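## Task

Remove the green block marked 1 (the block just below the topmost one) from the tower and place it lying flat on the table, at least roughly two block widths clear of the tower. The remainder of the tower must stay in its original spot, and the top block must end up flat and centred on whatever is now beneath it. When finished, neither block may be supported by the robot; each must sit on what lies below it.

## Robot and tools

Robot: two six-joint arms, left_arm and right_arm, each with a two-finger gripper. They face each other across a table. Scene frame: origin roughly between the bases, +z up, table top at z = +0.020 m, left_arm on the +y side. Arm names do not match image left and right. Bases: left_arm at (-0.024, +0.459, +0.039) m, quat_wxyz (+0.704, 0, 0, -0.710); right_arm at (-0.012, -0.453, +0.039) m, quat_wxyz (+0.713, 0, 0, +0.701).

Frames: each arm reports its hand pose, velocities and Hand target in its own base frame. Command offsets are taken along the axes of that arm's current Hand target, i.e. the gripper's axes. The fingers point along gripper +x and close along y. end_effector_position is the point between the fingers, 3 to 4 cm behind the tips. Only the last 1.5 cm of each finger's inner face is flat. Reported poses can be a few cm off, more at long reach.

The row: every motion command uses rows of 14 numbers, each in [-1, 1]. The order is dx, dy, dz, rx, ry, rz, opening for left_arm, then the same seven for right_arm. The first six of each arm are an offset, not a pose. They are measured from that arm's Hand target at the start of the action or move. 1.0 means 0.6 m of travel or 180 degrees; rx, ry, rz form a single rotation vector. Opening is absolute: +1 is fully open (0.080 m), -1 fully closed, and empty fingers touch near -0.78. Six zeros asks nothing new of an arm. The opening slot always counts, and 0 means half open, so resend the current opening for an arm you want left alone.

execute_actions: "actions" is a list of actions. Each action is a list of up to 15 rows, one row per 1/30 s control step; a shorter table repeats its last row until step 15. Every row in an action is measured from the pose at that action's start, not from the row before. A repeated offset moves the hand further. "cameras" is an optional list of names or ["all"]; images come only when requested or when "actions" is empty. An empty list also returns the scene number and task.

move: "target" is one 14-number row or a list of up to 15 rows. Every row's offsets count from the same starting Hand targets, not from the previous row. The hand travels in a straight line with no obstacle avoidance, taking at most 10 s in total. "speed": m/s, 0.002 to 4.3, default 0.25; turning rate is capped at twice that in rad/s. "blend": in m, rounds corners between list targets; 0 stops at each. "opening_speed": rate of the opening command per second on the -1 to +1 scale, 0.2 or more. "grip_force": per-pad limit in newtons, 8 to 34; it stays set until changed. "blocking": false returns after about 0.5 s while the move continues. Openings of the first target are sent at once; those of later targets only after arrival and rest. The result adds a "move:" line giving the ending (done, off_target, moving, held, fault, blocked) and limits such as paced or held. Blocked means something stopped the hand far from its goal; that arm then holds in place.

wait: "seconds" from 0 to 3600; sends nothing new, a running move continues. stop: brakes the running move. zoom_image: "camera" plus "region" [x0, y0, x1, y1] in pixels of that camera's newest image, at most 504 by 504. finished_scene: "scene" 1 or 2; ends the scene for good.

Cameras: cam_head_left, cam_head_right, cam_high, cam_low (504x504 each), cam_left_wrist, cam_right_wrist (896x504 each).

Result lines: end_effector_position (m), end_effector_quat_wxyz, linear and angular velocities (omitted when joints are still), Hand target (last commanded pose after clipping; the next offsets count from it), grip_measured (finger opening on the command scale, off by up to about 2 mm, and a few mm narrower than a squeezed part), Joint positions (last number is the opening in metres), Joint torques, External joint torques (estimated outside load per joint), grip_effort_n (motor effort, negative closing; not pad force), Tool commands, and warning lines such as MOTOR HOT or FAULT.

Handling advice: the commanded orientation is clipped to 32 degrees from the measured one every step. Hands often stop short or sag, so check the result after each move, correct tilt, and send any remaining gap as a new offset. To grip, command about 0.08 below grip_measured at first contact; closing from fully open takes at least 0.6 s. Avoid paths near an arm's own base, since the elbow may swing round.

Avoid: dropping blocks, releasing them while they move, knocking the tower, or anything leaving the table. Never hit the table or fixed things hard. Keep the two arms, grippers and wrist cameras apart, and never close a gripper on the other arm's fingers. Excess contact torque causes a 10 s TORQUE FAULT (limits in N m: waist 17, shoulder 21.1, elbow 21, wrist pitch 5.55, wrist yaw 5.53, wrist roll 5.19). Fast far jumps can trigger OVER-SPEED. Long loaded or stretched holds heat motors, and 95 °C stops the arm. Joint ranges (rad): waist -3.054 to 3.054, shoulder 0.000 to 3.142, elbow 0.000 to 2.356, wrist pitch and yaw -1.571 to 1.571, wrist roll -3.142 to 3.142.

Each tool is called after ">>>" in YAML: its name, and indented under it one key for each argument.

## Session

>>> execute_actions:
  actions: []

Scene clock: 0.00 s.
left_arm: end_effector_position=(+0.3311, -0.1038, +0.1870) grip_measured=+1.000 grip_effort_n=n/a end_effector_quat_wxyz=(+0.865, -0.132, +0.483, +0.021) | right_arm: end_effector_position=(+0.3117, +0.0975, +0.1448) grip_measured=+1.000 grip_effort_n=n/a end_effector_quat_wxyz=(+0.851, -0.140, +0.357, -0.360)
Joint positions: left_arm=[-0.345 1.412 1.199 -0.794 -0.095 -0.544 0.08] | right_arm=[0.709 1.819 1.291 -1.226 1.029 1.173 0.08]
Joint velocities: within noise
Joint torques (N m): no reading
External joint torques (N m): no reading
Heat: left arm: hottest wrist pitch 34 °C (+0.0 °C/min); right arm: hottest wrist pitch 35 °C (+0.0 °C/min).
Hand target: left_arm +0.3316, -0.1039, +0.1893; +0.867, -0.133, +0.480, +0.020 | right_arm +0.3119, +0.0975, +0.1453; +0.851, -0.139, +0.356, -0.360
Tool commands: left_gripper/opening=+1.0 right_gripper/opening=+1.0

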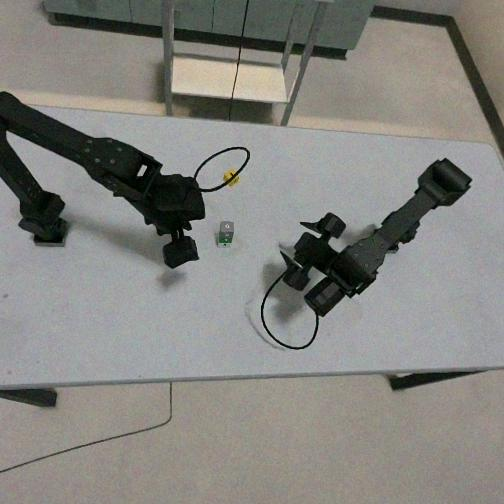

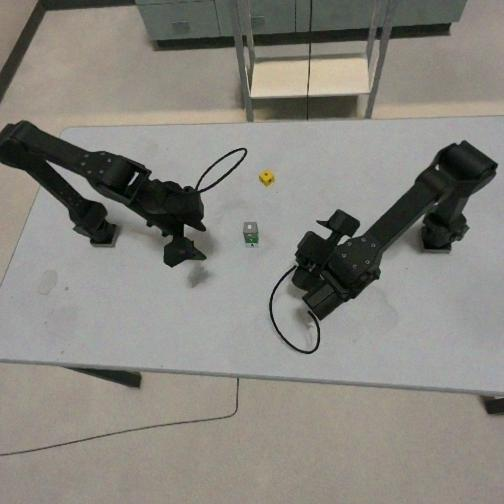

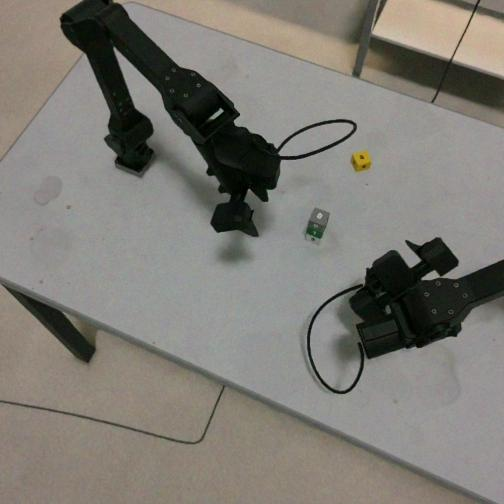

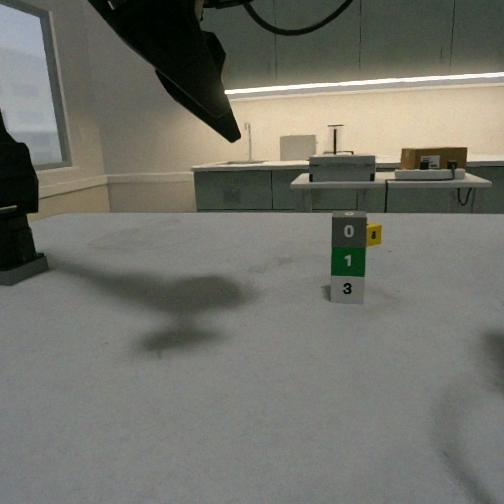

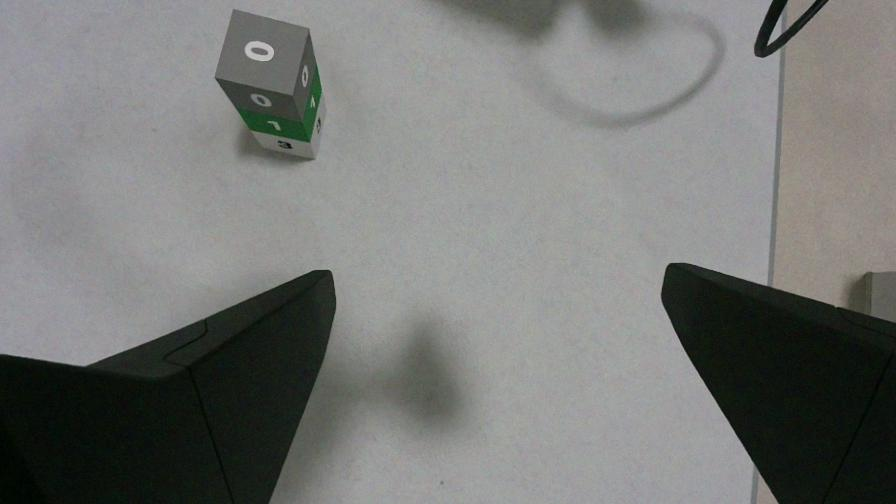

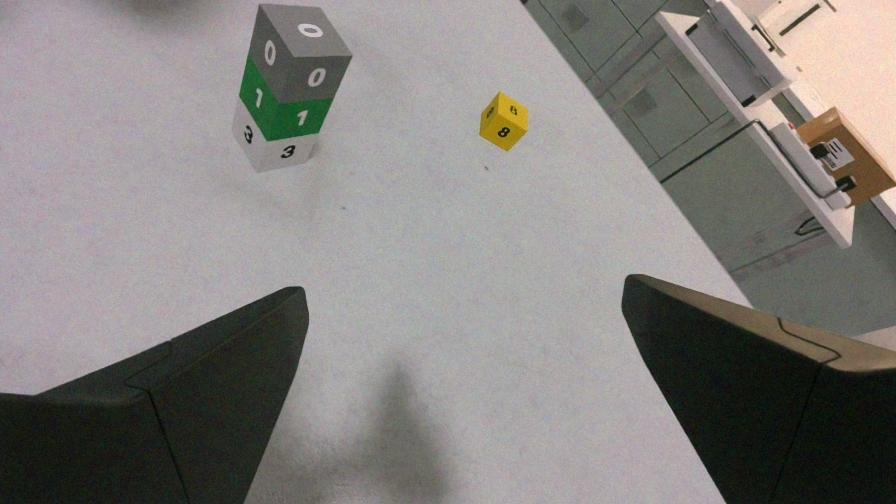

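>>> move:
  target: [-0.177,0.015,-0.123,0,0,0,1,0.2057,0.0265,0.200,-0.105,0.235,0.237,1]
  speed: 0.3
  grip_force: 12
  cameras: ["cam_right_wrist","cam_low"]

Scene clock: 11.70 s.
left_arm: end_effector_position=(+0.2117, -0.1041, +0.2330) grip_measured=+1.000 grip_effort_n=2.1 end_effector_quat_wxyz=(+0.863, -0.128, +0.488, +0.022) | right_arm: end_effector_position=(+0.4611, +0.0174, +0.1642) grip_measured=+1.000 grip_effort_n=3.0 end_effector_quat_wxyz=(+0.753, +0.002, +0.658, +0.001)
Joint positions: left_arm=[-0.599 1.059 1.166 -1.163 -0.223 -0.761 0.08] | right_arm=[0.038 2.281 2.35 -1.506 0.002 0.04 0.08]
Joint torques (N m): left_arm=[-0.21 -2.97 7.97 1.02 -0.42 -0.17] | right_arm=[0.06 -7.44 7.55 0.71 -0.16 -0.05]
External joint torques (N m): left_arm=[-0.2 -0.67 2.05 -0.03 -0.27 -0.18] | right_arm=[0.04 3.05 1.97 0.14 -0.16 -0.05]
Heat: left arm: hottest wrist pitch 35 °C (+5.1 °C/min); right arm: hottest wrist pitch 35 °C (+0.0 °C/min).
Hand target: left_arm +0.2120, -0.1039, +0.2390; +0.867, -0.133, +0.480, +0.021 | right_arm +0.4650, +0.0185, +0.1599; +0.706, +0.000, +0.708, +0.001
Off the commanded pose: left_arm 0.006 m, 1 deg | right_arm 0.006 m, 8 deg.
joint sent to its limit (right arm) — joint 3 (elbow), upper limit, where the elbow is as straight as it goes. The joint targets are off in orientation, not in position.
grip_force (N): 12, 12
move: off_target (right_arm)
Images, in order (width x height): cam_low 504x504, cam_right_wrist 896x504.

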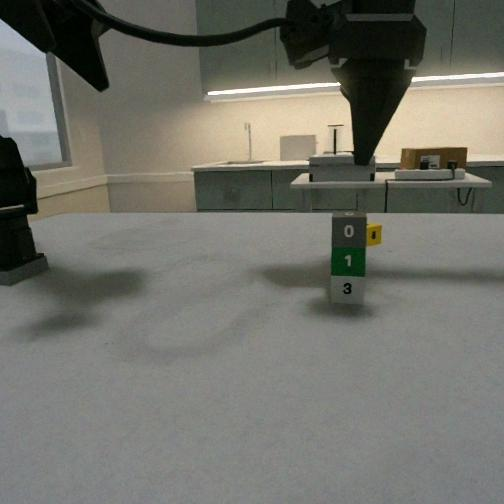

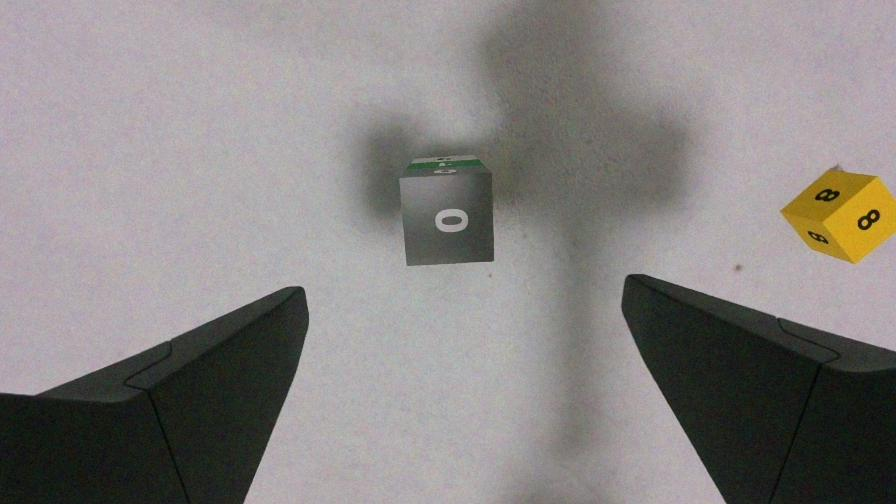

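>>> move:
  target:
    - [0,0,0,0,0,0,1,0.02,0.006,0.015,-0.014,0,0,1]
    - [0,0,0,0,0,0,1,0.108,0.006,0.015,-0.014,0,0,0.5]
  speed: 0.18
  blend: [0.01,0]
  opening_speed: 1.2
  cameras: ["cam_right_wrist","cam_low"]

Scene clock: 22.17 s.
left_arm: end_effector_position=(+0.2117, -0.1041, +0.2330) grip_measured=+1.000 grip_effort_n=2.6 end_effector_quat_wxyz=(+0.863, -0.128, +0.488, +0.022) | right_arm: end_effector_position=(+0.4718, +0.0203, +0.0982) grip_measured=+0.505 grip_effort_n=-16.0 end_effector_quat_wxyz=(+0.712, -0.015, +0.702, +0.014)
Joint positions: left_arm=[-0.599 1.059 1.166 -1.163 -0.223 -0.761 0.08] | right_arm=[0.043 2.432 2.355 -1.479 0.001 0.003 0.058]
Joint torques (N m): left_arm=[-0.34 -3.03 7.83 1.04 -0.44 -0.16] | right_arm=[0.31 -8.83 6.88 0.45 -0.15 -0.05]
External joint torques (N m): left_arm=[-0.34 -0.81 1.93 -0.02 -0.29 -0.17] | right_arm=[0.27 2.6 1.21 0.06 -0.14 -0.05]
Heat: left arm: hottest wrist pitch 35 °C (+2.7 °C/min); right arm: hottest wrist pitch 35 °C (+0.0 °C/min).
Hand target: left_arm +0.2120, -0.1039, +0.2390; +0.867, -0.133, +0.480, +0.021 | right_arm +0.4738, +0.0224, +0.0951; +0.706, -0.015, +0.708, +0.017
Off the commanded pose: left_arm 0.006 m, 1 deg | right_arm 0.004 m, 1 deg.
joint sent to its limit (right arm) — joint 3 (elbow), upper limit, where the elbow is as straight as it goes. The joint targets still meet the commanded pose.
grip_force (N): 12, 12
move: done
Images, in order (width x height): cam_low 504x504, cam_right_wrist 896x504.

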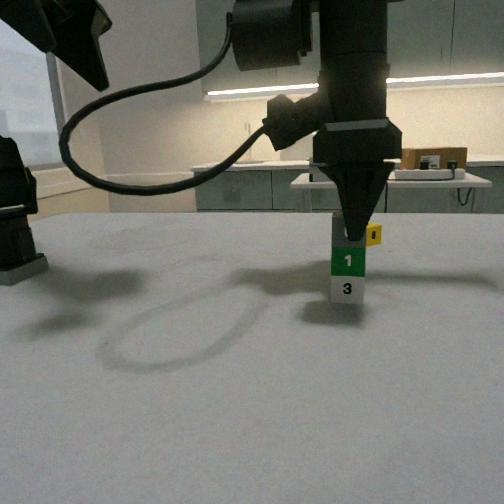

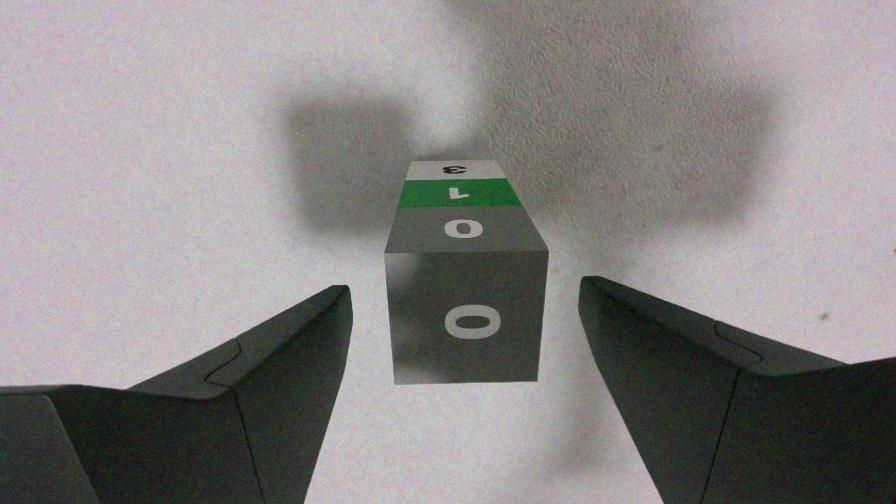

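>>> move:
  target:
    - [0,0,0,0,0,0,1,0,0,0,0,0,0,-0.5]
    - [0,0,0,0,0,0,1,-0.067,0,0,0,0,0,-0.5]
    - [0,0,0,0,0,0,1,-0.055,-0.1417,0,0,0,0,-0.5]
    - [0,0,0,0,0,0,1,0.092,-0.1417,0,0,0,0,-0.5]
    - [0,0,0,0,0,0,1,0.1145,-0.1417,0,0,0,0,-0.5]
    - [0,0,0,0,0,0,1,0.1145,-0.1417,0,0,0,0,0.4]
  speed: [0.1,0.15,0.25,0.15,0.04,0.1]
  blend: [0,0.015,0.02,0.003,0,0]
  opening_speed: 1.2
  cameras: ["cam_right_wrist","cam_low"]

Scene clock: 32.73 s.
left_arm: end_effector_position=(+0.2117, -0.1041, +0.2330) grip_measured=+1.000 grip_effort_n=2.1 end_effector_quat_wxyz=(+0.863, -0.128, +0.488, +0.022) | right_arm: end_effector_position=(+0.4805, -0.0623, +0.0356) grip_measured=+0.395 grip_effort_n=21.2 end_effector_quat_wxyz=(+0.714, -0.017, +0.700, +0.015)
Joint positions: left_arm=[-0.599 1.059 1.166 -1.163 -0.223 -0.761 0.08] | right_arm=[-0.129 2.479 2.19 -1.261 -0.001 -0.174 0.053]
Joint torques (N m): left_arm=[-0.3 -2.98 7.88 1.04 -0.42 -0.17] | right_arm=[-0.11 -8.73 4.87 0.34 -0.06 -0.05]
External joint torques (N m): left_arm=[-0.27 -0.7 1.94 -0.03 -0.27 -0.18] | right_arm=[-0.04 2.91 -0.81 -0.04 -0.05 -0.05]
Heat: left arm: hottest wrist pitch 35 °C (+1.8 °C/min); right arm: hottest shoulder 37 °C (+18.3 °C/min).
Hand target: left_arm +0.2120, -0.1039, +0.2390; +0.867, -0.133, +0.480, +0.021 | right_arm +0.4775, -0.0623, +0.0261; +0.706, -0.015, +0.708, +0.017
Off the commanded pose: left_arm 0.006 m, 1 deg | right_arm 0.010 m, 1 deg.
grip_force (N): 12, 12
move: off_target (right_arm); target 6's new opening was sent with right_arm's hand 0.014 m and 2 deg from that target
Images, in order (width x height): cam_low 504x504, cam_right_wrist 896x504.

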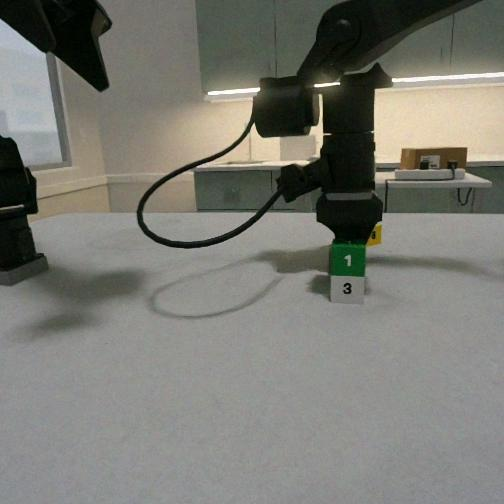

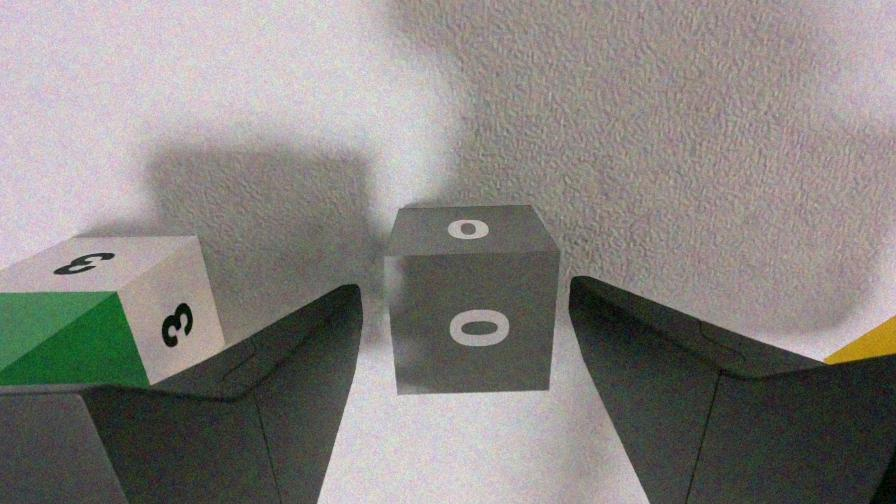

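>>> move:
  target:
    - [0,0,0,0,0,0,1,-0.15,0,0,0,0,0,0.4]
    - [0,0,0,0,0,0,1,-0.145,0.1412,0,0,0,0,0.5]
    - [0,0,0,0,0,0,1,-0.0607,0.1412,0,0,0,0,0.5]
    - [0,0,0,0,0,0,1,-0.0607,0.1412,0,0,0,0,-0.5]
  speed: [0.2,0.25,0.15,0.1]
  blend: [0.01,0,0,0]
  opening_speed: 1.2
  cameras: ["cam_right_wrist","cam_low"]

Scene clock: 42.30 s.
left_arm: end_effector_position=(+0.2117, -0.1041, +0.2330) grip_measured=+1.000 grip_effort_n=2.1 end_effector_quat_wxyz=(+0.863, -0.128, +0.488, +0.022) | right_arm: end_effector_position=(+0.4758, +0.0215, +0.0726) grip_measured=-0.085 grip_effort_n=-37.4 end_effector_quat_wxyz=(+0.714, -0.016, +0.699, +0.018)
Joint positions: left_arm=[-0.599 1.059 1.166 -1.163 -0.223 -0.761 0.08] | right_arm=[0.045 2.429 2.247 -1.367 -0.002 -0.003 0.031]
Joint torques (N m): left_arm=[-0.34 -2.97 7.95 1.03 -0.45 -0.14] | right_arm=[0.15 -8.37 4.94 0.4 -0.04 0.1]
External joint torques (N m): left_arm=[-0.35 -0.68 2.06 -0.02 -0.3 -0.16] | right_arm=[0.23 3.15 -0.82 0 -0.04 0.09]
Heat: left arm: hottest elbow 35 °C (+5.7 °C/min); right arm: hottest shoulder 39 °C (+17.0 °C/min).
Hand target: left_arm +0.2120, -0.1039, +0.2390; +0.867, -0.133, +0.480, +0.021 | right_arm +0.4737, +0.0222, +0.0628; +0.706, -0.015, +0.708, +0.017
Off the commanded pose: left_arm 0.006 m, 1 deg | right_arm 0.010 m, 1 deg.
grip_force (N): 12, 12
move: off_target (right_arm); target 4's new opening was sent with right_arm's hand 0.010 m and 1 deg from that target
Images, in order (width x height): cam_low 504x504, cam_right_wrist 896x504.

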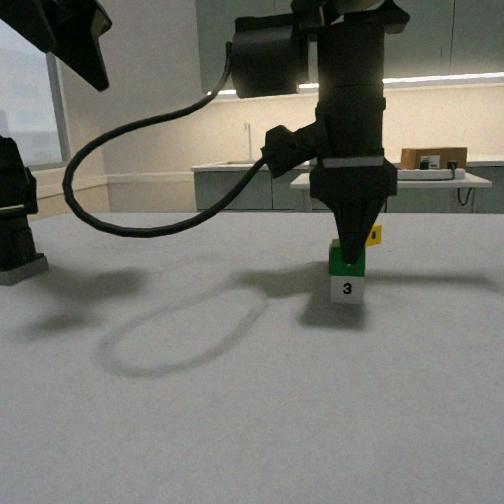

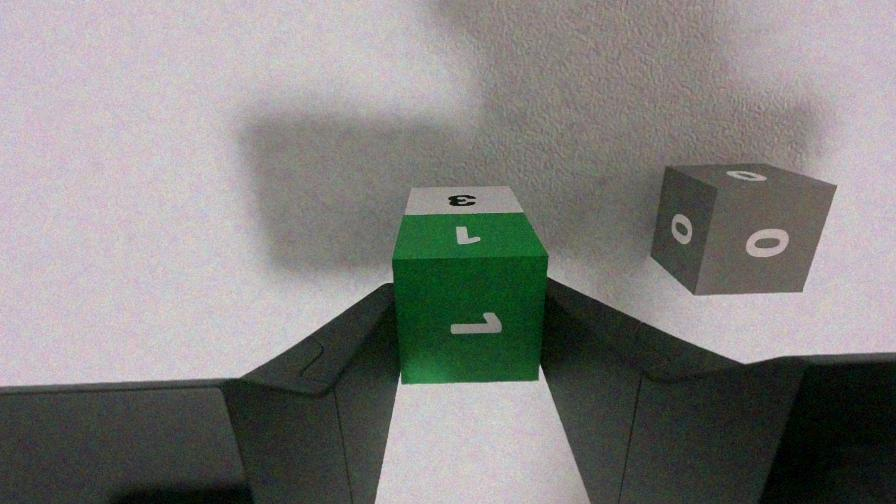

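>>> move:
  target:
    - [0,0,0,0,0,0,1,-0.07,0,0,0,0,0,-0.5]
    - [0,0,0,0,0,0,1,-0.06,0.21,0,0,0,0,-0.5]
    - [0,0,0,0,0,0,1,0.028,0.21,0,0,0,0,-0.5]
    - [0,0,0,0,0,0,1,0.0515,0.21,0,0,0,0,-0.5]
    - [0,0,0,0,0,0,1,0.0515,0.21,0,0,0,0,0.5]
    - [0,0,0,0,0,0,1,-0.07,0.21,0,0,0,0,0.5]
  speed: [0.15,0.25,0.15,0.04,0.1,0.2]
  blend: [0.01,0.02,0.003,0,0,0]
  opening_speed: 1.2
  cameras: ["cam_right_wrist","cam_low"]

Scene clock: 50.63 s.
left_arm: end_effector_position=(+0.2117, -0.1041, +0.2330) grip_measured=+1.000 grip_effort_n=2.6 end_effector_quat_wxyz=(+0.863, -0.128, +0.488, +0.022) | right_arm: end_effector_position=(+0.4660, +0.1470, +0.0990) grip_measured=+0.496 grip_effort_n=21.2 end_effector_quat_wxyz=(+0.736, -0.008, +0.676, +0.026)
Joint positions: left_arm=[-0.599 1.059 1.166 -1.163 -0.223 -0.761 0.08] | right_arm=[0.305 2.433 2.356 -1.405 -0.001 0.257 0.057]
Joint torques (N m): left_arm=[-0.16 -2.99 7.99 1.03 -0.44 -0.14] | right_arm=[-0.02 -11.01 6.81 0.6 -0.07 0.09]
External joint torques (N m): left_arm=[-0.17 -0.71 2.05 -0.05 -0.29 -0.15] | right_arm=[0.05 0.56 1.02 0.09 -0.08 0.09]
Heat: left arm: hottest wrist pitch 36 °C (+2.4 °C/min); right arm: hottest shoulder 40 °C (+15.4 °C/min).
Hand target: left_arm +0.2120, -0.1039, +0.2390; +0.867, -0.133, +0.480, +0.021 | right_arm +0.4681, +0.1479, +0.1051; +0.706, -0.015, +0.708, +0.017
Off the commanded pose: left_arm 0.006 m, 1 deg | right_arm 0.006 m, 5 deg.
joint sent to its limit (right arm) — joint 3 (elbow), upper limit, where the elbow is as straight as it goes. The joint targets are off in orientation, not in position.
grip_force (N): 12, 12
move: off_target (right_arm); target 5's new opening was sent with right_arm's hand 0.012 m and 2 deg from that target
Images, in order (width x height): cam_low 504x504, cam_right_wrist 896x504.

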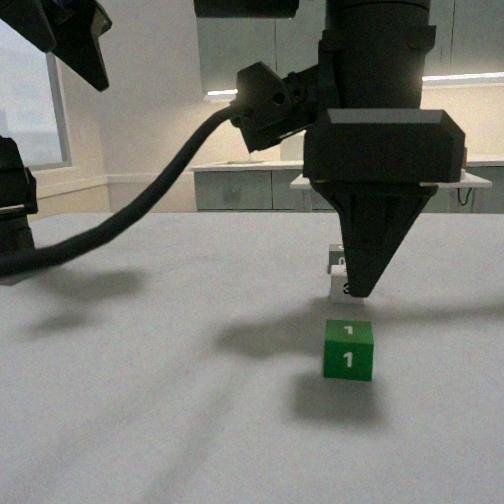

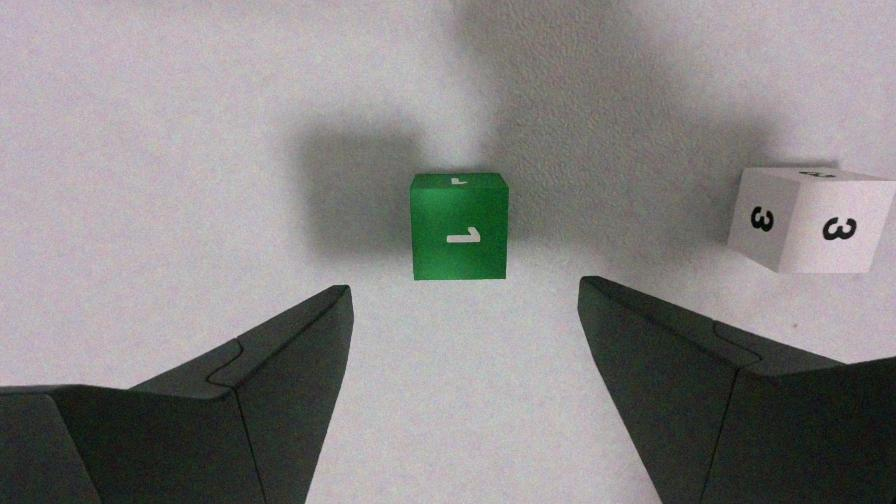

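>>> move:
  target:
    - [0,0,0,0,0,0,1,0.01,-0.3503,0,0,0,0,0.5]
    - [0,0,0,0,0,0,1,0.124,-0.3503,0,0,0,0,0.5]
    - [0,0,0,0,0,0,1,0.124,-0.3503,0,0,0,0,-0.5]
    - [0,0,0,0,0,0,1,0.015,-0.3503,0,0,0,0,-0.5]
  speed: [0.3,0.15,0.1,0.15]
  blend: [0.01,0,0,0]
  opening_speed: 1.2
  cameras: ["cam_right_wrist"]

Scene clock: 59.30 s.
left_arm: end_effector_position=(+0.2117, -0.1041, +0.2330) grip_measured=+1.000 grip_effort_n=2.6 end_effector_quat_wxyz=(+0.863, -0.128, +0.488, +0.022) | right_arm: end_effector_position=(+0.4749, -0.0611, +0.0825) grip_measured=-0.085 grip_effort_n=-37.4 end_effector_quat_wxyz=(+0.712, -0.016, +0.702, +0.016)
Joint positions: left_arm=[-0.599 1.059 1.166 -1.163 -0.223 -0.761 0.08] | right_arm=[-0.129 2.464 2.35 -1.444 -0.002 -0.173 0.031]
Joint torques (N m): left_arm=[-0.27 -2.99 7.9 1.01 -0.44 -0.17] | right_arm=[-0.12 -12.65 7.5 0.2 -0.04 -0.05]
External joint torques (N m): left_arm=[-0.25 -0.71 2.01 -0.03 -0.3 -0.18] | right_arm=[-0.16 -1.06 1.83 -0.17 -0.02 -0.05]
Heat: left arm: hottest elbow 36 °C (+5.1 °C/min); right arm: hottest shoulder 45 °C (+18.2 °C/min). Heating fast: the right arm's shoulder motor: a push or a pull is the cause, and it goes on while you think. Ease it with your next call, before anything else.
Hand target: left_arm +0.2120, -0.1039, +0.2390; +0.867, -0.133, +0.480, +0.021 | right_arm +0.4777, -0.0621, +0.0956; +0.706, -0.015, +0.708, +0.017
Off the commanded pose: left_arm 0.006 m, 1 deg | right_arm 0.013 m, 1 deg.
joint sent to its limit (right arm) — joint 3 (elbow), upper limit, where the elbow is as straight as it goes. The joint targets are off in orientation, not in position.
grip_force (N): 12, 12
move: off_target (right_arm); target 3's new opening was sent with right_arm's hand 0.009 m and 1 deg from that target

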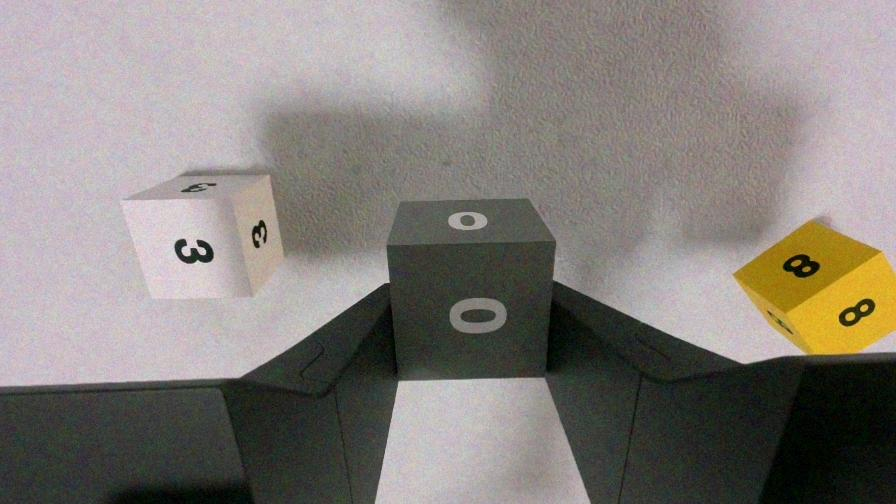

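>>> move:
  target:
    - [0,0,0,0,0,0,1,-0.008,0.1405,0,0,0,0,-0.5]
    - [0,0,0,0,0,0,1,0.0335,0.1405,0,0,0,0,-0.5]
  speed: [0.2,0.05]
  blend: [0.003,0]
  cameras: ["cam_right_wrist","cam_low"]

Scene clock: 66.40 s.
left_arm: end_effector_position=(+0.2117, -0.1041, +0.2330) grip_measured=+1.000 grip_effort_n=2.6 end_effector_quat_wxyz=(+0.863, -0.128, +0.488, +0.022) | right_arm: end_effector_position=(+0.4752, +0.0218, +0.0766) grip_measured=-0.085 grip_effort_n=-37.4 end_effector_quat_wxyz=(+0.707, -0.016, +0.706, +0.018)
Joint positions: left_arm=[-0.599 1.059 1.166 -1.163 -0.223 -0.761 0.08] | right_arm=[0.045 2.455 2.311 -1.425 -0.002 -0.003 0.031]
Joint torques (N m): left_arm=[-0.29 -2.93 7.84 1.04 -0.42 -0.16] | right_arm=[0.07 -10.67 4.63 0.42 -0.05 0.1]
External joint torques (N m): left_arm=[-0.28 -0.67 1.94 -0.01 -0.28 -0.18] | right_arm=[0.06 0.82 -0.99 0.09 -0.05 0.1]
Heat: left arm: hottest elbow 36 °C (+4.0 °C/min); right arm: hottest shoulder 46 °C (+18.2 °C/min).
Hand target: left_arm +0.2120, -0.1039, +0.2390; +0.867, -0.133, +0.480, +0.021 | right_arm +0.4738, +0.0223, +0.0757; +0.706, -0.015, +0.708, +0.017
Off the commanded pose: left_arm 0.006 m, 1 deg | right_arm 0.002 m, 0 deg.
grip_force (N): 12, 12
move: done
Images, in order (width x height): cam_low 504x504, cam_right_wrist 896x504.

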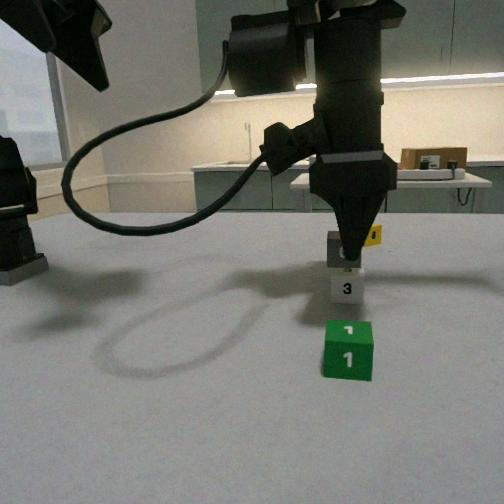

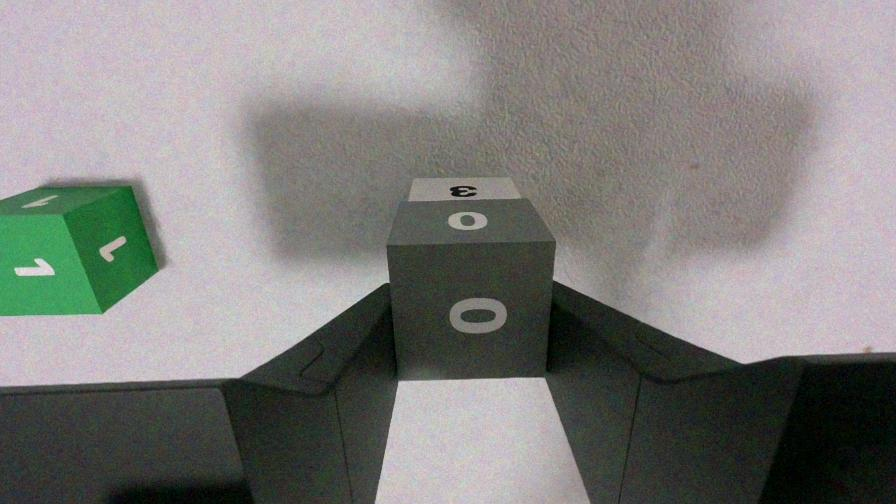

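>>> move:
  target: [0,0,0,0,0,0,1,0.015,0,0,0,0,0,-0.5]
  speed: 0.03
  cameras: ["cam_right_wrist","cam_low"]

Scene clock: 73.63 s.
left_arm: end_effector_position=(+0.2117, -0.1041, +0.2330) grip_measured=+1.000 grip_effort_n=2.6 end_effector_quat_wxyz=(+0.863, -0.128, +0.488, +0.022) | right_arm: end_effector_position=(+0.4761, +0.0219, +0.0670) grip_measured=-0.085 grip_effort_n=-37.4 end_effector_quat_wxyz=(+0.708, -0.016, +0.706, +0.018)
Joint positions: left_arm=[-0.599 1.059 1.166 -1.163 -0.223 -0.761 0.08] | right_arm=[0.045 2.455 2.272 -1.385 -0.002 -0.003 0.031]
Joint torques (N m): left_arm=[-0.29 -2.98 7.94 1.05 -0.44 -0.16] | right_arm=[0.1 -10.98 4.1 0.42 -0.05 0.1]
External joint torques (N m): left_arm=[-0.28 -0.66 2.01 0 -0.28 -0.17] | right_arm=[0.06 0.58 -1.55 0.1 -0.04 0.1]
Heat: left arm: hottest elbow 36 °C (+4.0 °C/min); right arm: hottest shoulder 50 °C (+20.1 °C/min). Fold the right arm in close to its base, or ease its load, before you think long.
Hand target: left_arm +0.2120, -0.1039, +0.2390; +0.867, -0.133, +0.480, +0.021 | right_arm +0.4737, +0.0223, +0.0667; +0.706, -0.015, +0.708, +0.017
Off the commanded pose: left_arm 0.006 m, 1 deg | right_arm 0.002 m, 0 deg.
MOTOR HOT: joint 2 (shoulder) of the right arm reports 50 °C; the controller stops that arm at 95 °C. To cool a motor, set the load down, stop pushing, or move to a pose that needs little force.
grip_force (N): 12, 12
move: done
Images, in order (width x height): cam_low 504x504, cam_right_wrist 896x504.

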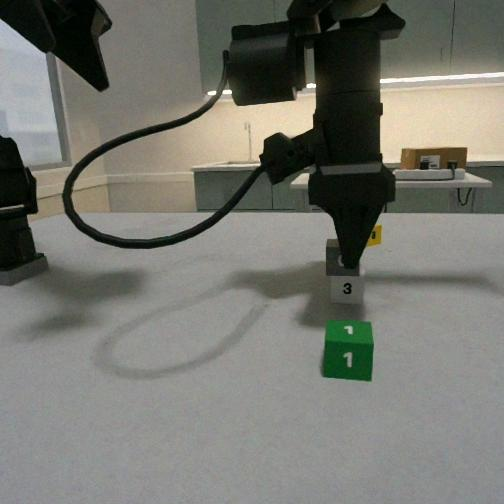

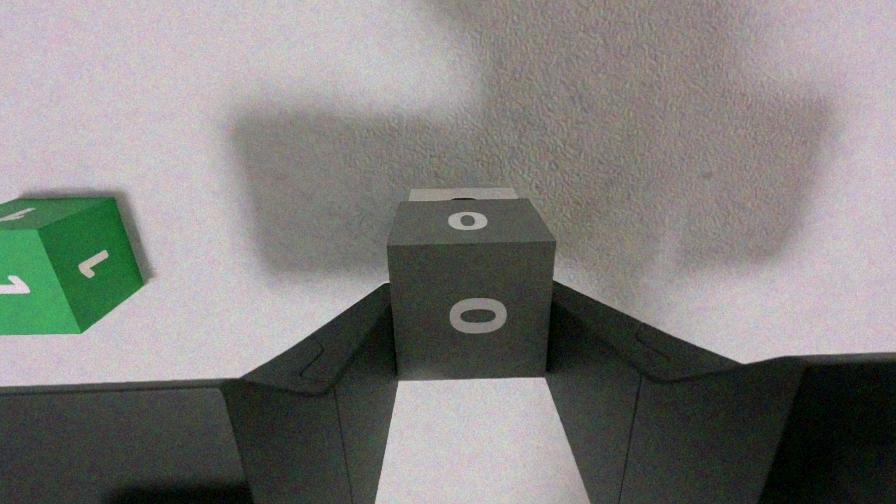

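>>> move:
  target:
    - [0,0,0,0,0,0,1,-0.03,0,-0.0075,0,0,0,-0.5]
    - [0,0,0,0,0,0,1,0.003,0,-0.0075,0,0,0,-0.5]
  speed: 0.06
  cameras: ["cam_right_wrist","cam_low"]

>>> zoom_image:
  camera: "cam_low"
  region: [280, 200, 420, 340]

Scene clock: 80.07 s.
left_arm: end_effector_position=(+0.2117, -0.1041, +0.2330) grip_measured=+1.000 grip_effort_n=2.1 end_effector_quat_wxyz=(+0.863, -0.128, +0.488, +0.022) | right_arm: end_effector_position=(+0.4717, +0.0217, +0.0663) grip_measured=-0.085 grip_effort_n=-37.0 end_effector_quat_wxyz=(+0.708, -0.016, +0.706, +0.018)
Joint positions: left_arm=[-0.599 1.059 1.166 -1.163 -0.223 -0.761 0.08] | right_arm=[0.045 2.426 2.217 -1.358 -0.002 -0.003 0.031]
Joint torques (N m): left_arm=[-0.2 -3.09 7.86 1.01 -0.46 -0.14] | right_arm=[0.11 -10.61 3.99 0.53 -0.05 0.1]
External joint torques (N m): left_arm=[-0.2 -0.8 1.98 -0.03 -0.31 -0.15] | right_arm=[0.08 0.77 -1.67 0.2 -0.04 0.1]
Heat: left arm: hottest elbow 36 °C (+3.0 °C/min); right arm: hottest shoulder 52 °C (+20.3 °C/min). Fold the right arm in close to its base, or ease its load, before you think long.
Hand target: left_arm +0.2120, -0.1039, +0.2390; +0.867, -0.133, +0.480, +0.021 | right_arm +0.4693, +0.0221, +0.0649; +0.706, -0.015, +0.708, +0.017
Off the commanded pose: left_arm 0.006 m, 1 deg | right_arm 0.003 m, 0 deg.
MOTOR HOT: still on. Joint 2 (shoulder) of the right arm reports 52 °C.
grip_force (N): 12, 12
move: done
Images, in order (width x height): cam_low 504x504, cam_right_wrist 896x504.

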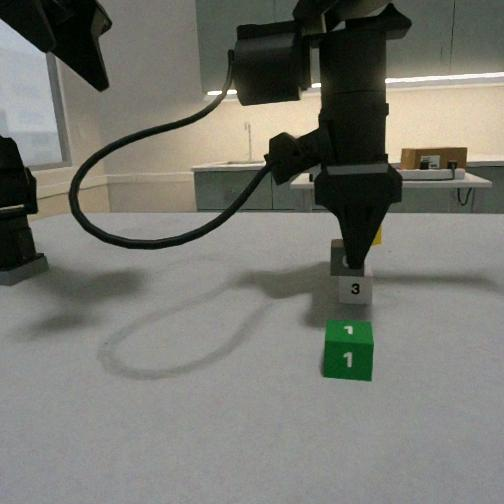

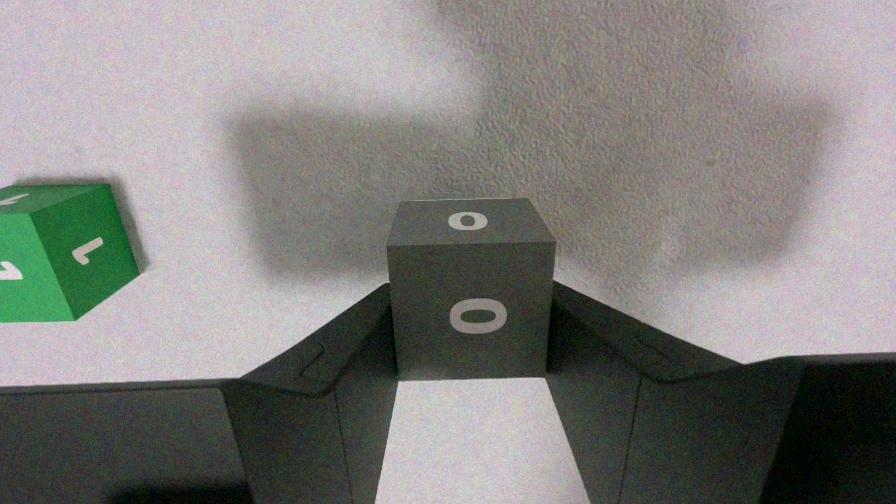

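Scaled by 3.600.

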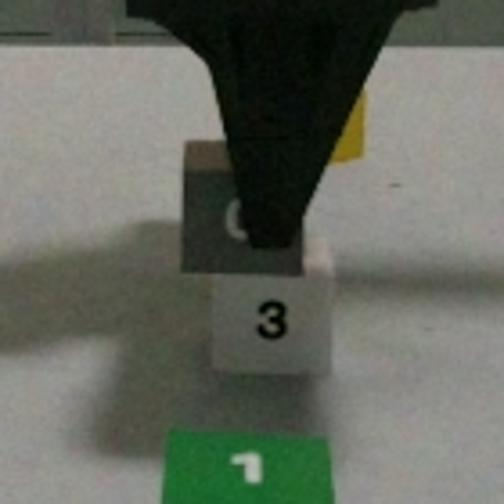

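>>> move:
  target: [0,0,0,0,0,0,1,0.008,0,0.0155,0,0,0,-0.5]
  speed: 0.04
  cameras: ["cam_low"]

>>> zoom_image:
  camera: "cam_low"
  region: [280, 200, 420, 340]

Scene clock: 89.63 s.
left_arm: end_effector_position=(+0.2117, -0.1041, +0.2330) grip_measured=+1.000 grip_effort_n=2.1 end_effector_quat_wxyz=(+0.863, -0.128, +0.488, +0.022) | right_arm: end_effector_position=(+0.4774, +0.0219, +0.0677) grip_measured=-0.085 grip_effort_n=-37.4 end_effector_quat_wxyz=(+0.711, -0.016, +0.703, +0.018)
Joint positions: left_arm=[-0.599 1.059 1.166 -1.163 -0.223 -0.761 0.08] | right_arm=[0.045 2.452 2.27 -1.377 -0.002 -0.003 0.031]
Joint torques (N m): left_arm=[-0.28 -2.93 7.85 1.04 -0.44 -0.16] | right_arm=[0.1 -7.84 7.34 0.22 -0.05 0.1]
External joint torques (N m): left_arm=[-0.27 -0.61 1.9 -0.02 -0.28 -0.17] | right_arm=[0 3.84 1.57 -0.15 -0.04 0.1]
Heat: left arm: hottest elbow 36 °C (+2.0 °C/min); right arm: hottest shoulder 54 °C (+17.1 °C/min). Fold the right arm in close to its base, or ease its load, before you think long.
Hand target: left_arm +0.2120, -0.1039, +0.2390; +0.867, -0.133, +0.480, +0.021 | right_arm +0.4785, +0.0225, +0.0602; +0.706, -0.015, +0.708, +0.017
Off the commanded pose: left_arm 0.006 m, 1 deg | right_arm 0.008 m, 1 deg.
MOTOR HOT: still on. Joint 2 (shoulder) of the right arm reports 54 °C.
grip_force (N): 12, 12
move: done

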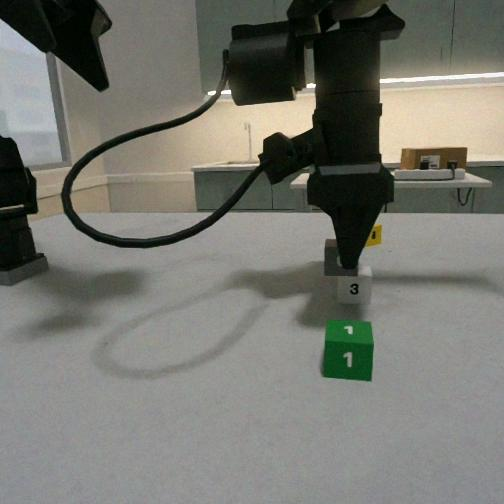

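Scaled by 3.600.

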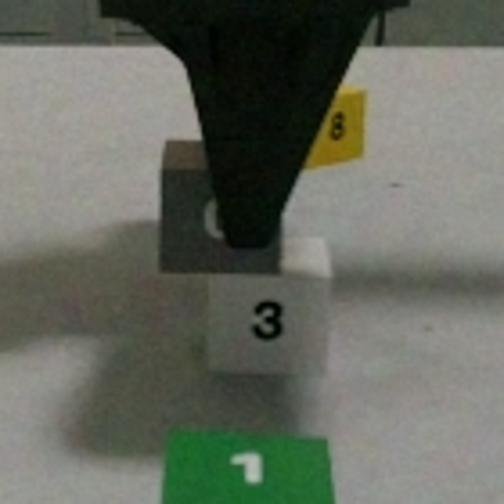

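>>> move:
  target:
    - [0,0,0,0,0,0,1,-0.08,0,0.005,0,0,0,-0.5]
    - [0,0,0,0,0,0,1,-0.08,0,-0.0267,0,0,0,-0.5]
    - [0,0,0,0,0,0,1,-0.025,0,-0.0267,0,0,0,-0.5]
  speed: 0.08
  cameras: ["cam_low","cam_right_wrist"]

>>> zoom_image:
  camera: "cam_low"
  region: [280, 200, 420, 340]

Scene clock: 100.93 s.
left_arm: end_effector_position=(+0.2117, -0.1041, +0.2330) grip_measured=+1.000 grip_effort_n=2.6 end_effector_quat_wxyz=(+0.863, -0.128, +0.488, +0.022) | right_arm: end_effector_position=(+0.4637, +0.0213, +0.0693) grip_measured=-0.085 grip_effort_n=-37.4 end_effector_quat_wxyz=(+0.702, -0.016, +0.712, +0.018)
Joint positions: left_arm=[-0.599 1.059 1.166 -1.163 -0.223 -0.761 0.08] | right_arm=[0.045 2.402 2.185 -1.368 -0.002 -0.003 0.031]
Joint torques (N m): left_arm=[-0.23 -2.99 7.86 1.02 -0.42 -0.16] | right_arm=[0.09 -11.92 4.74 0.41 -0.05 0.1]
External joint torques (N m): left_arm=[-0.22 -0.71 1.95 -0.03 -0.27 -0.17] | right_arm=[0.15 -0.53 -0.98 0.08 -0.05 0.1]
Heat: left arm: hottest elbow 37 °C (+2.0 °C/min); right arm: hottest shoulder 51 °C (+12.0 °C/min). Fold the right arm in close to its base, or ease its load, before you think long.
Hand target: left_arm +0.2120, -0.1039, +0.2390; +0.867, -0.133, +0.480, +0.021 | right_arm +0.4626, +0.0218, +0.0753; +0.706, -0.015, +0.708, +0.017
Off the commanded pose: left_arm 0.006 m, 1 deg | right_arm 0.006 m, 1 deg.
MOTOR HOT: still on. Joint 2 (shoulder) of the right arm reports 51 °C.
grip_force (N): 12, 12
move: done

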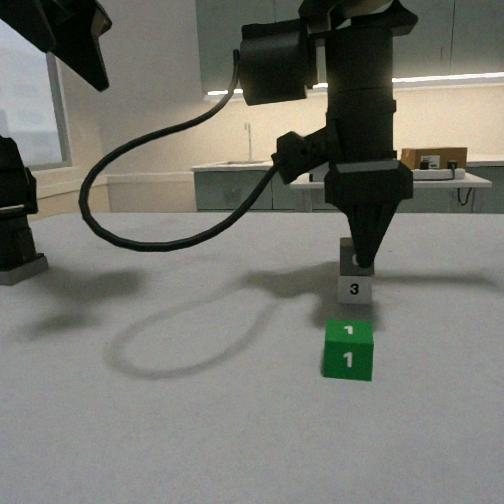

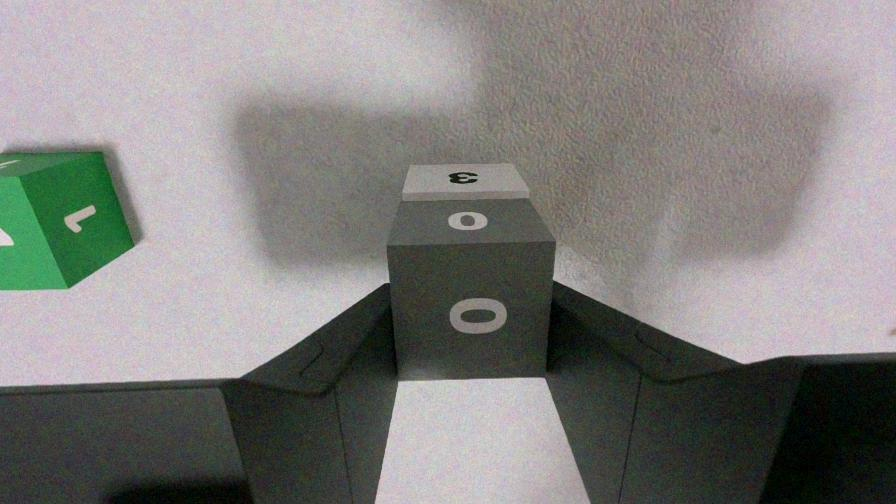

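Scaled by 3.600.

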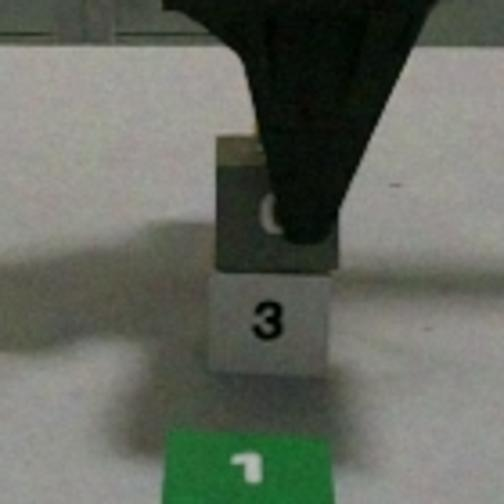

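>>> move:
  target:
    - [0,0,0,0,0,0,1,0.009,0,0.004,0,0,0,-0.5]
    - [0,0,0,0,0,0,1,0.009,0,0.004,0,0,0,0.5]
    - [0,0,0,0,0,0,1,-0.12,0,0.004,0,0,0,0.5]
  speed: [0.03,0.1,0.15]
  opening_speed: 0.8
  cameras: ["cam_low","cam_right_wrist"]

>>> zoom_image:
  camera: "cam_low"
  region: [280, 200, 420, 340]

Scene clock: 110.53 s.
left_arm: end_effector_position=(+0.2117, -0.1041, +0.2330) grip_measured=+1.000 grip_effort_n=2.6 end_effector_quat_wxyz=(+0.863, -0.128, +0.488, +0.022) | right_arm: end_effector_position=(+0.4631, +0.0213, +0.1383) grip_measured=+0.496 grip_effort_n=21.2 end_effector_quat_wxyz=(+0.732, -0.016, +0.681, +0.018)
Joint positions: left_arm=[-0.599 1.059 1.166 -1.163 -0.223 -0.761 0.08] | right_arm=[0.045 2.341 2.353 -1.512 -0.002 -0.003 0.057]
Joint torques (N m): left_arm=[-0.21 -2.88 7.84 1.05 -0.41 -0.14] | right_arm=[0.05 -11.12 6.95 0.56 -0.05 0.09]
External joint torques (N m): left_arm=[-0.23 -0.63 1.95 -0.01 -0.25 -0.15] | right_arm=[0.01 -0.14 1.31 0.11 -0.03 0.09]
Heat: left arm: hottest elbow 37 °C (+2.0 °C/min); right arm: hottest shoulder 50 °C (+10.1 °C/min). Fold the right arm in close to its base, or ease its load, before you think long.
Hand target: left_arm +0.2120, -0.1039, +0.2390; +0.867, -0.133, +0.480, +0.021 | right_arm +0.4651, +0.0217, +0.1471; +0.706, -0.015, +0.708, +0.017
Off the commanded pose: left_arm 0.006 m, 1 deg | right_arm 0.009 m, 4 deg.
MOTOR HOT: still on. Joint 2 (shoulder) of the right arm reports 50 °C.
joint sent to its limit (right arm) — joint 3 (elbow), upper limit, where the elbow is as straight as it goes. The joint targets are off in orientation, not in position.
grip_force (N): 12, 12
move: off_target (right_arm)

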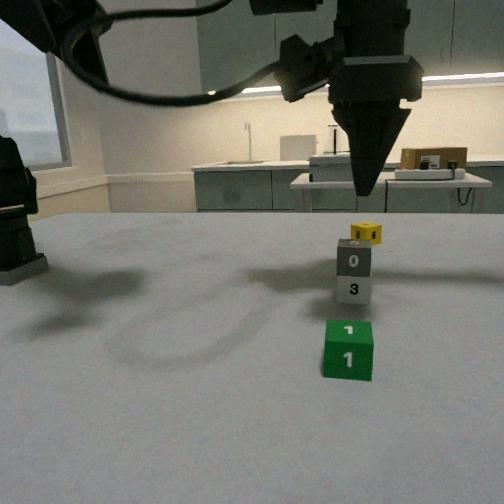

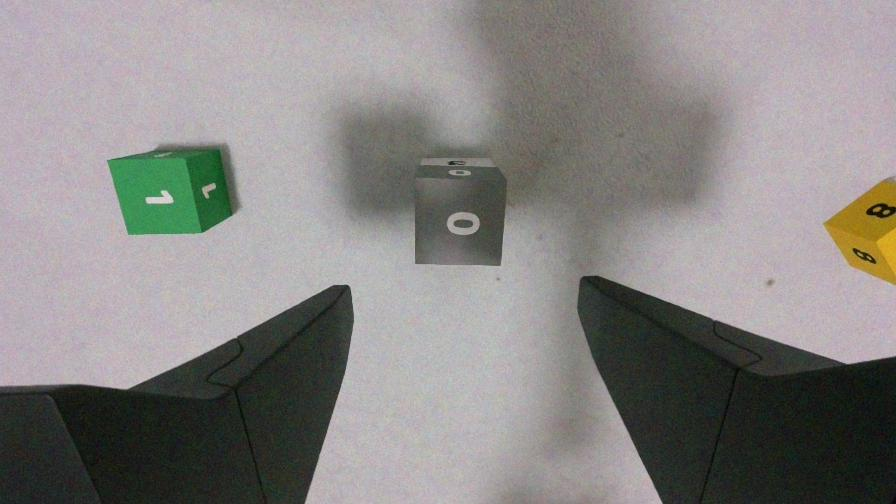

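Scaled by 3.600.

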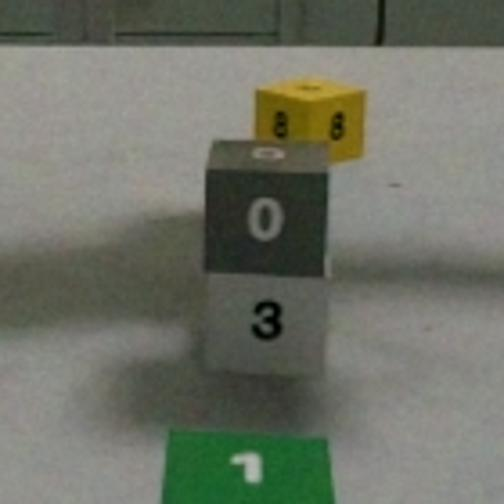

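Perfectly centred; ~6 mm displacement.

>>> finished_scene:
  scene: 2

The scene is finished: the task was done.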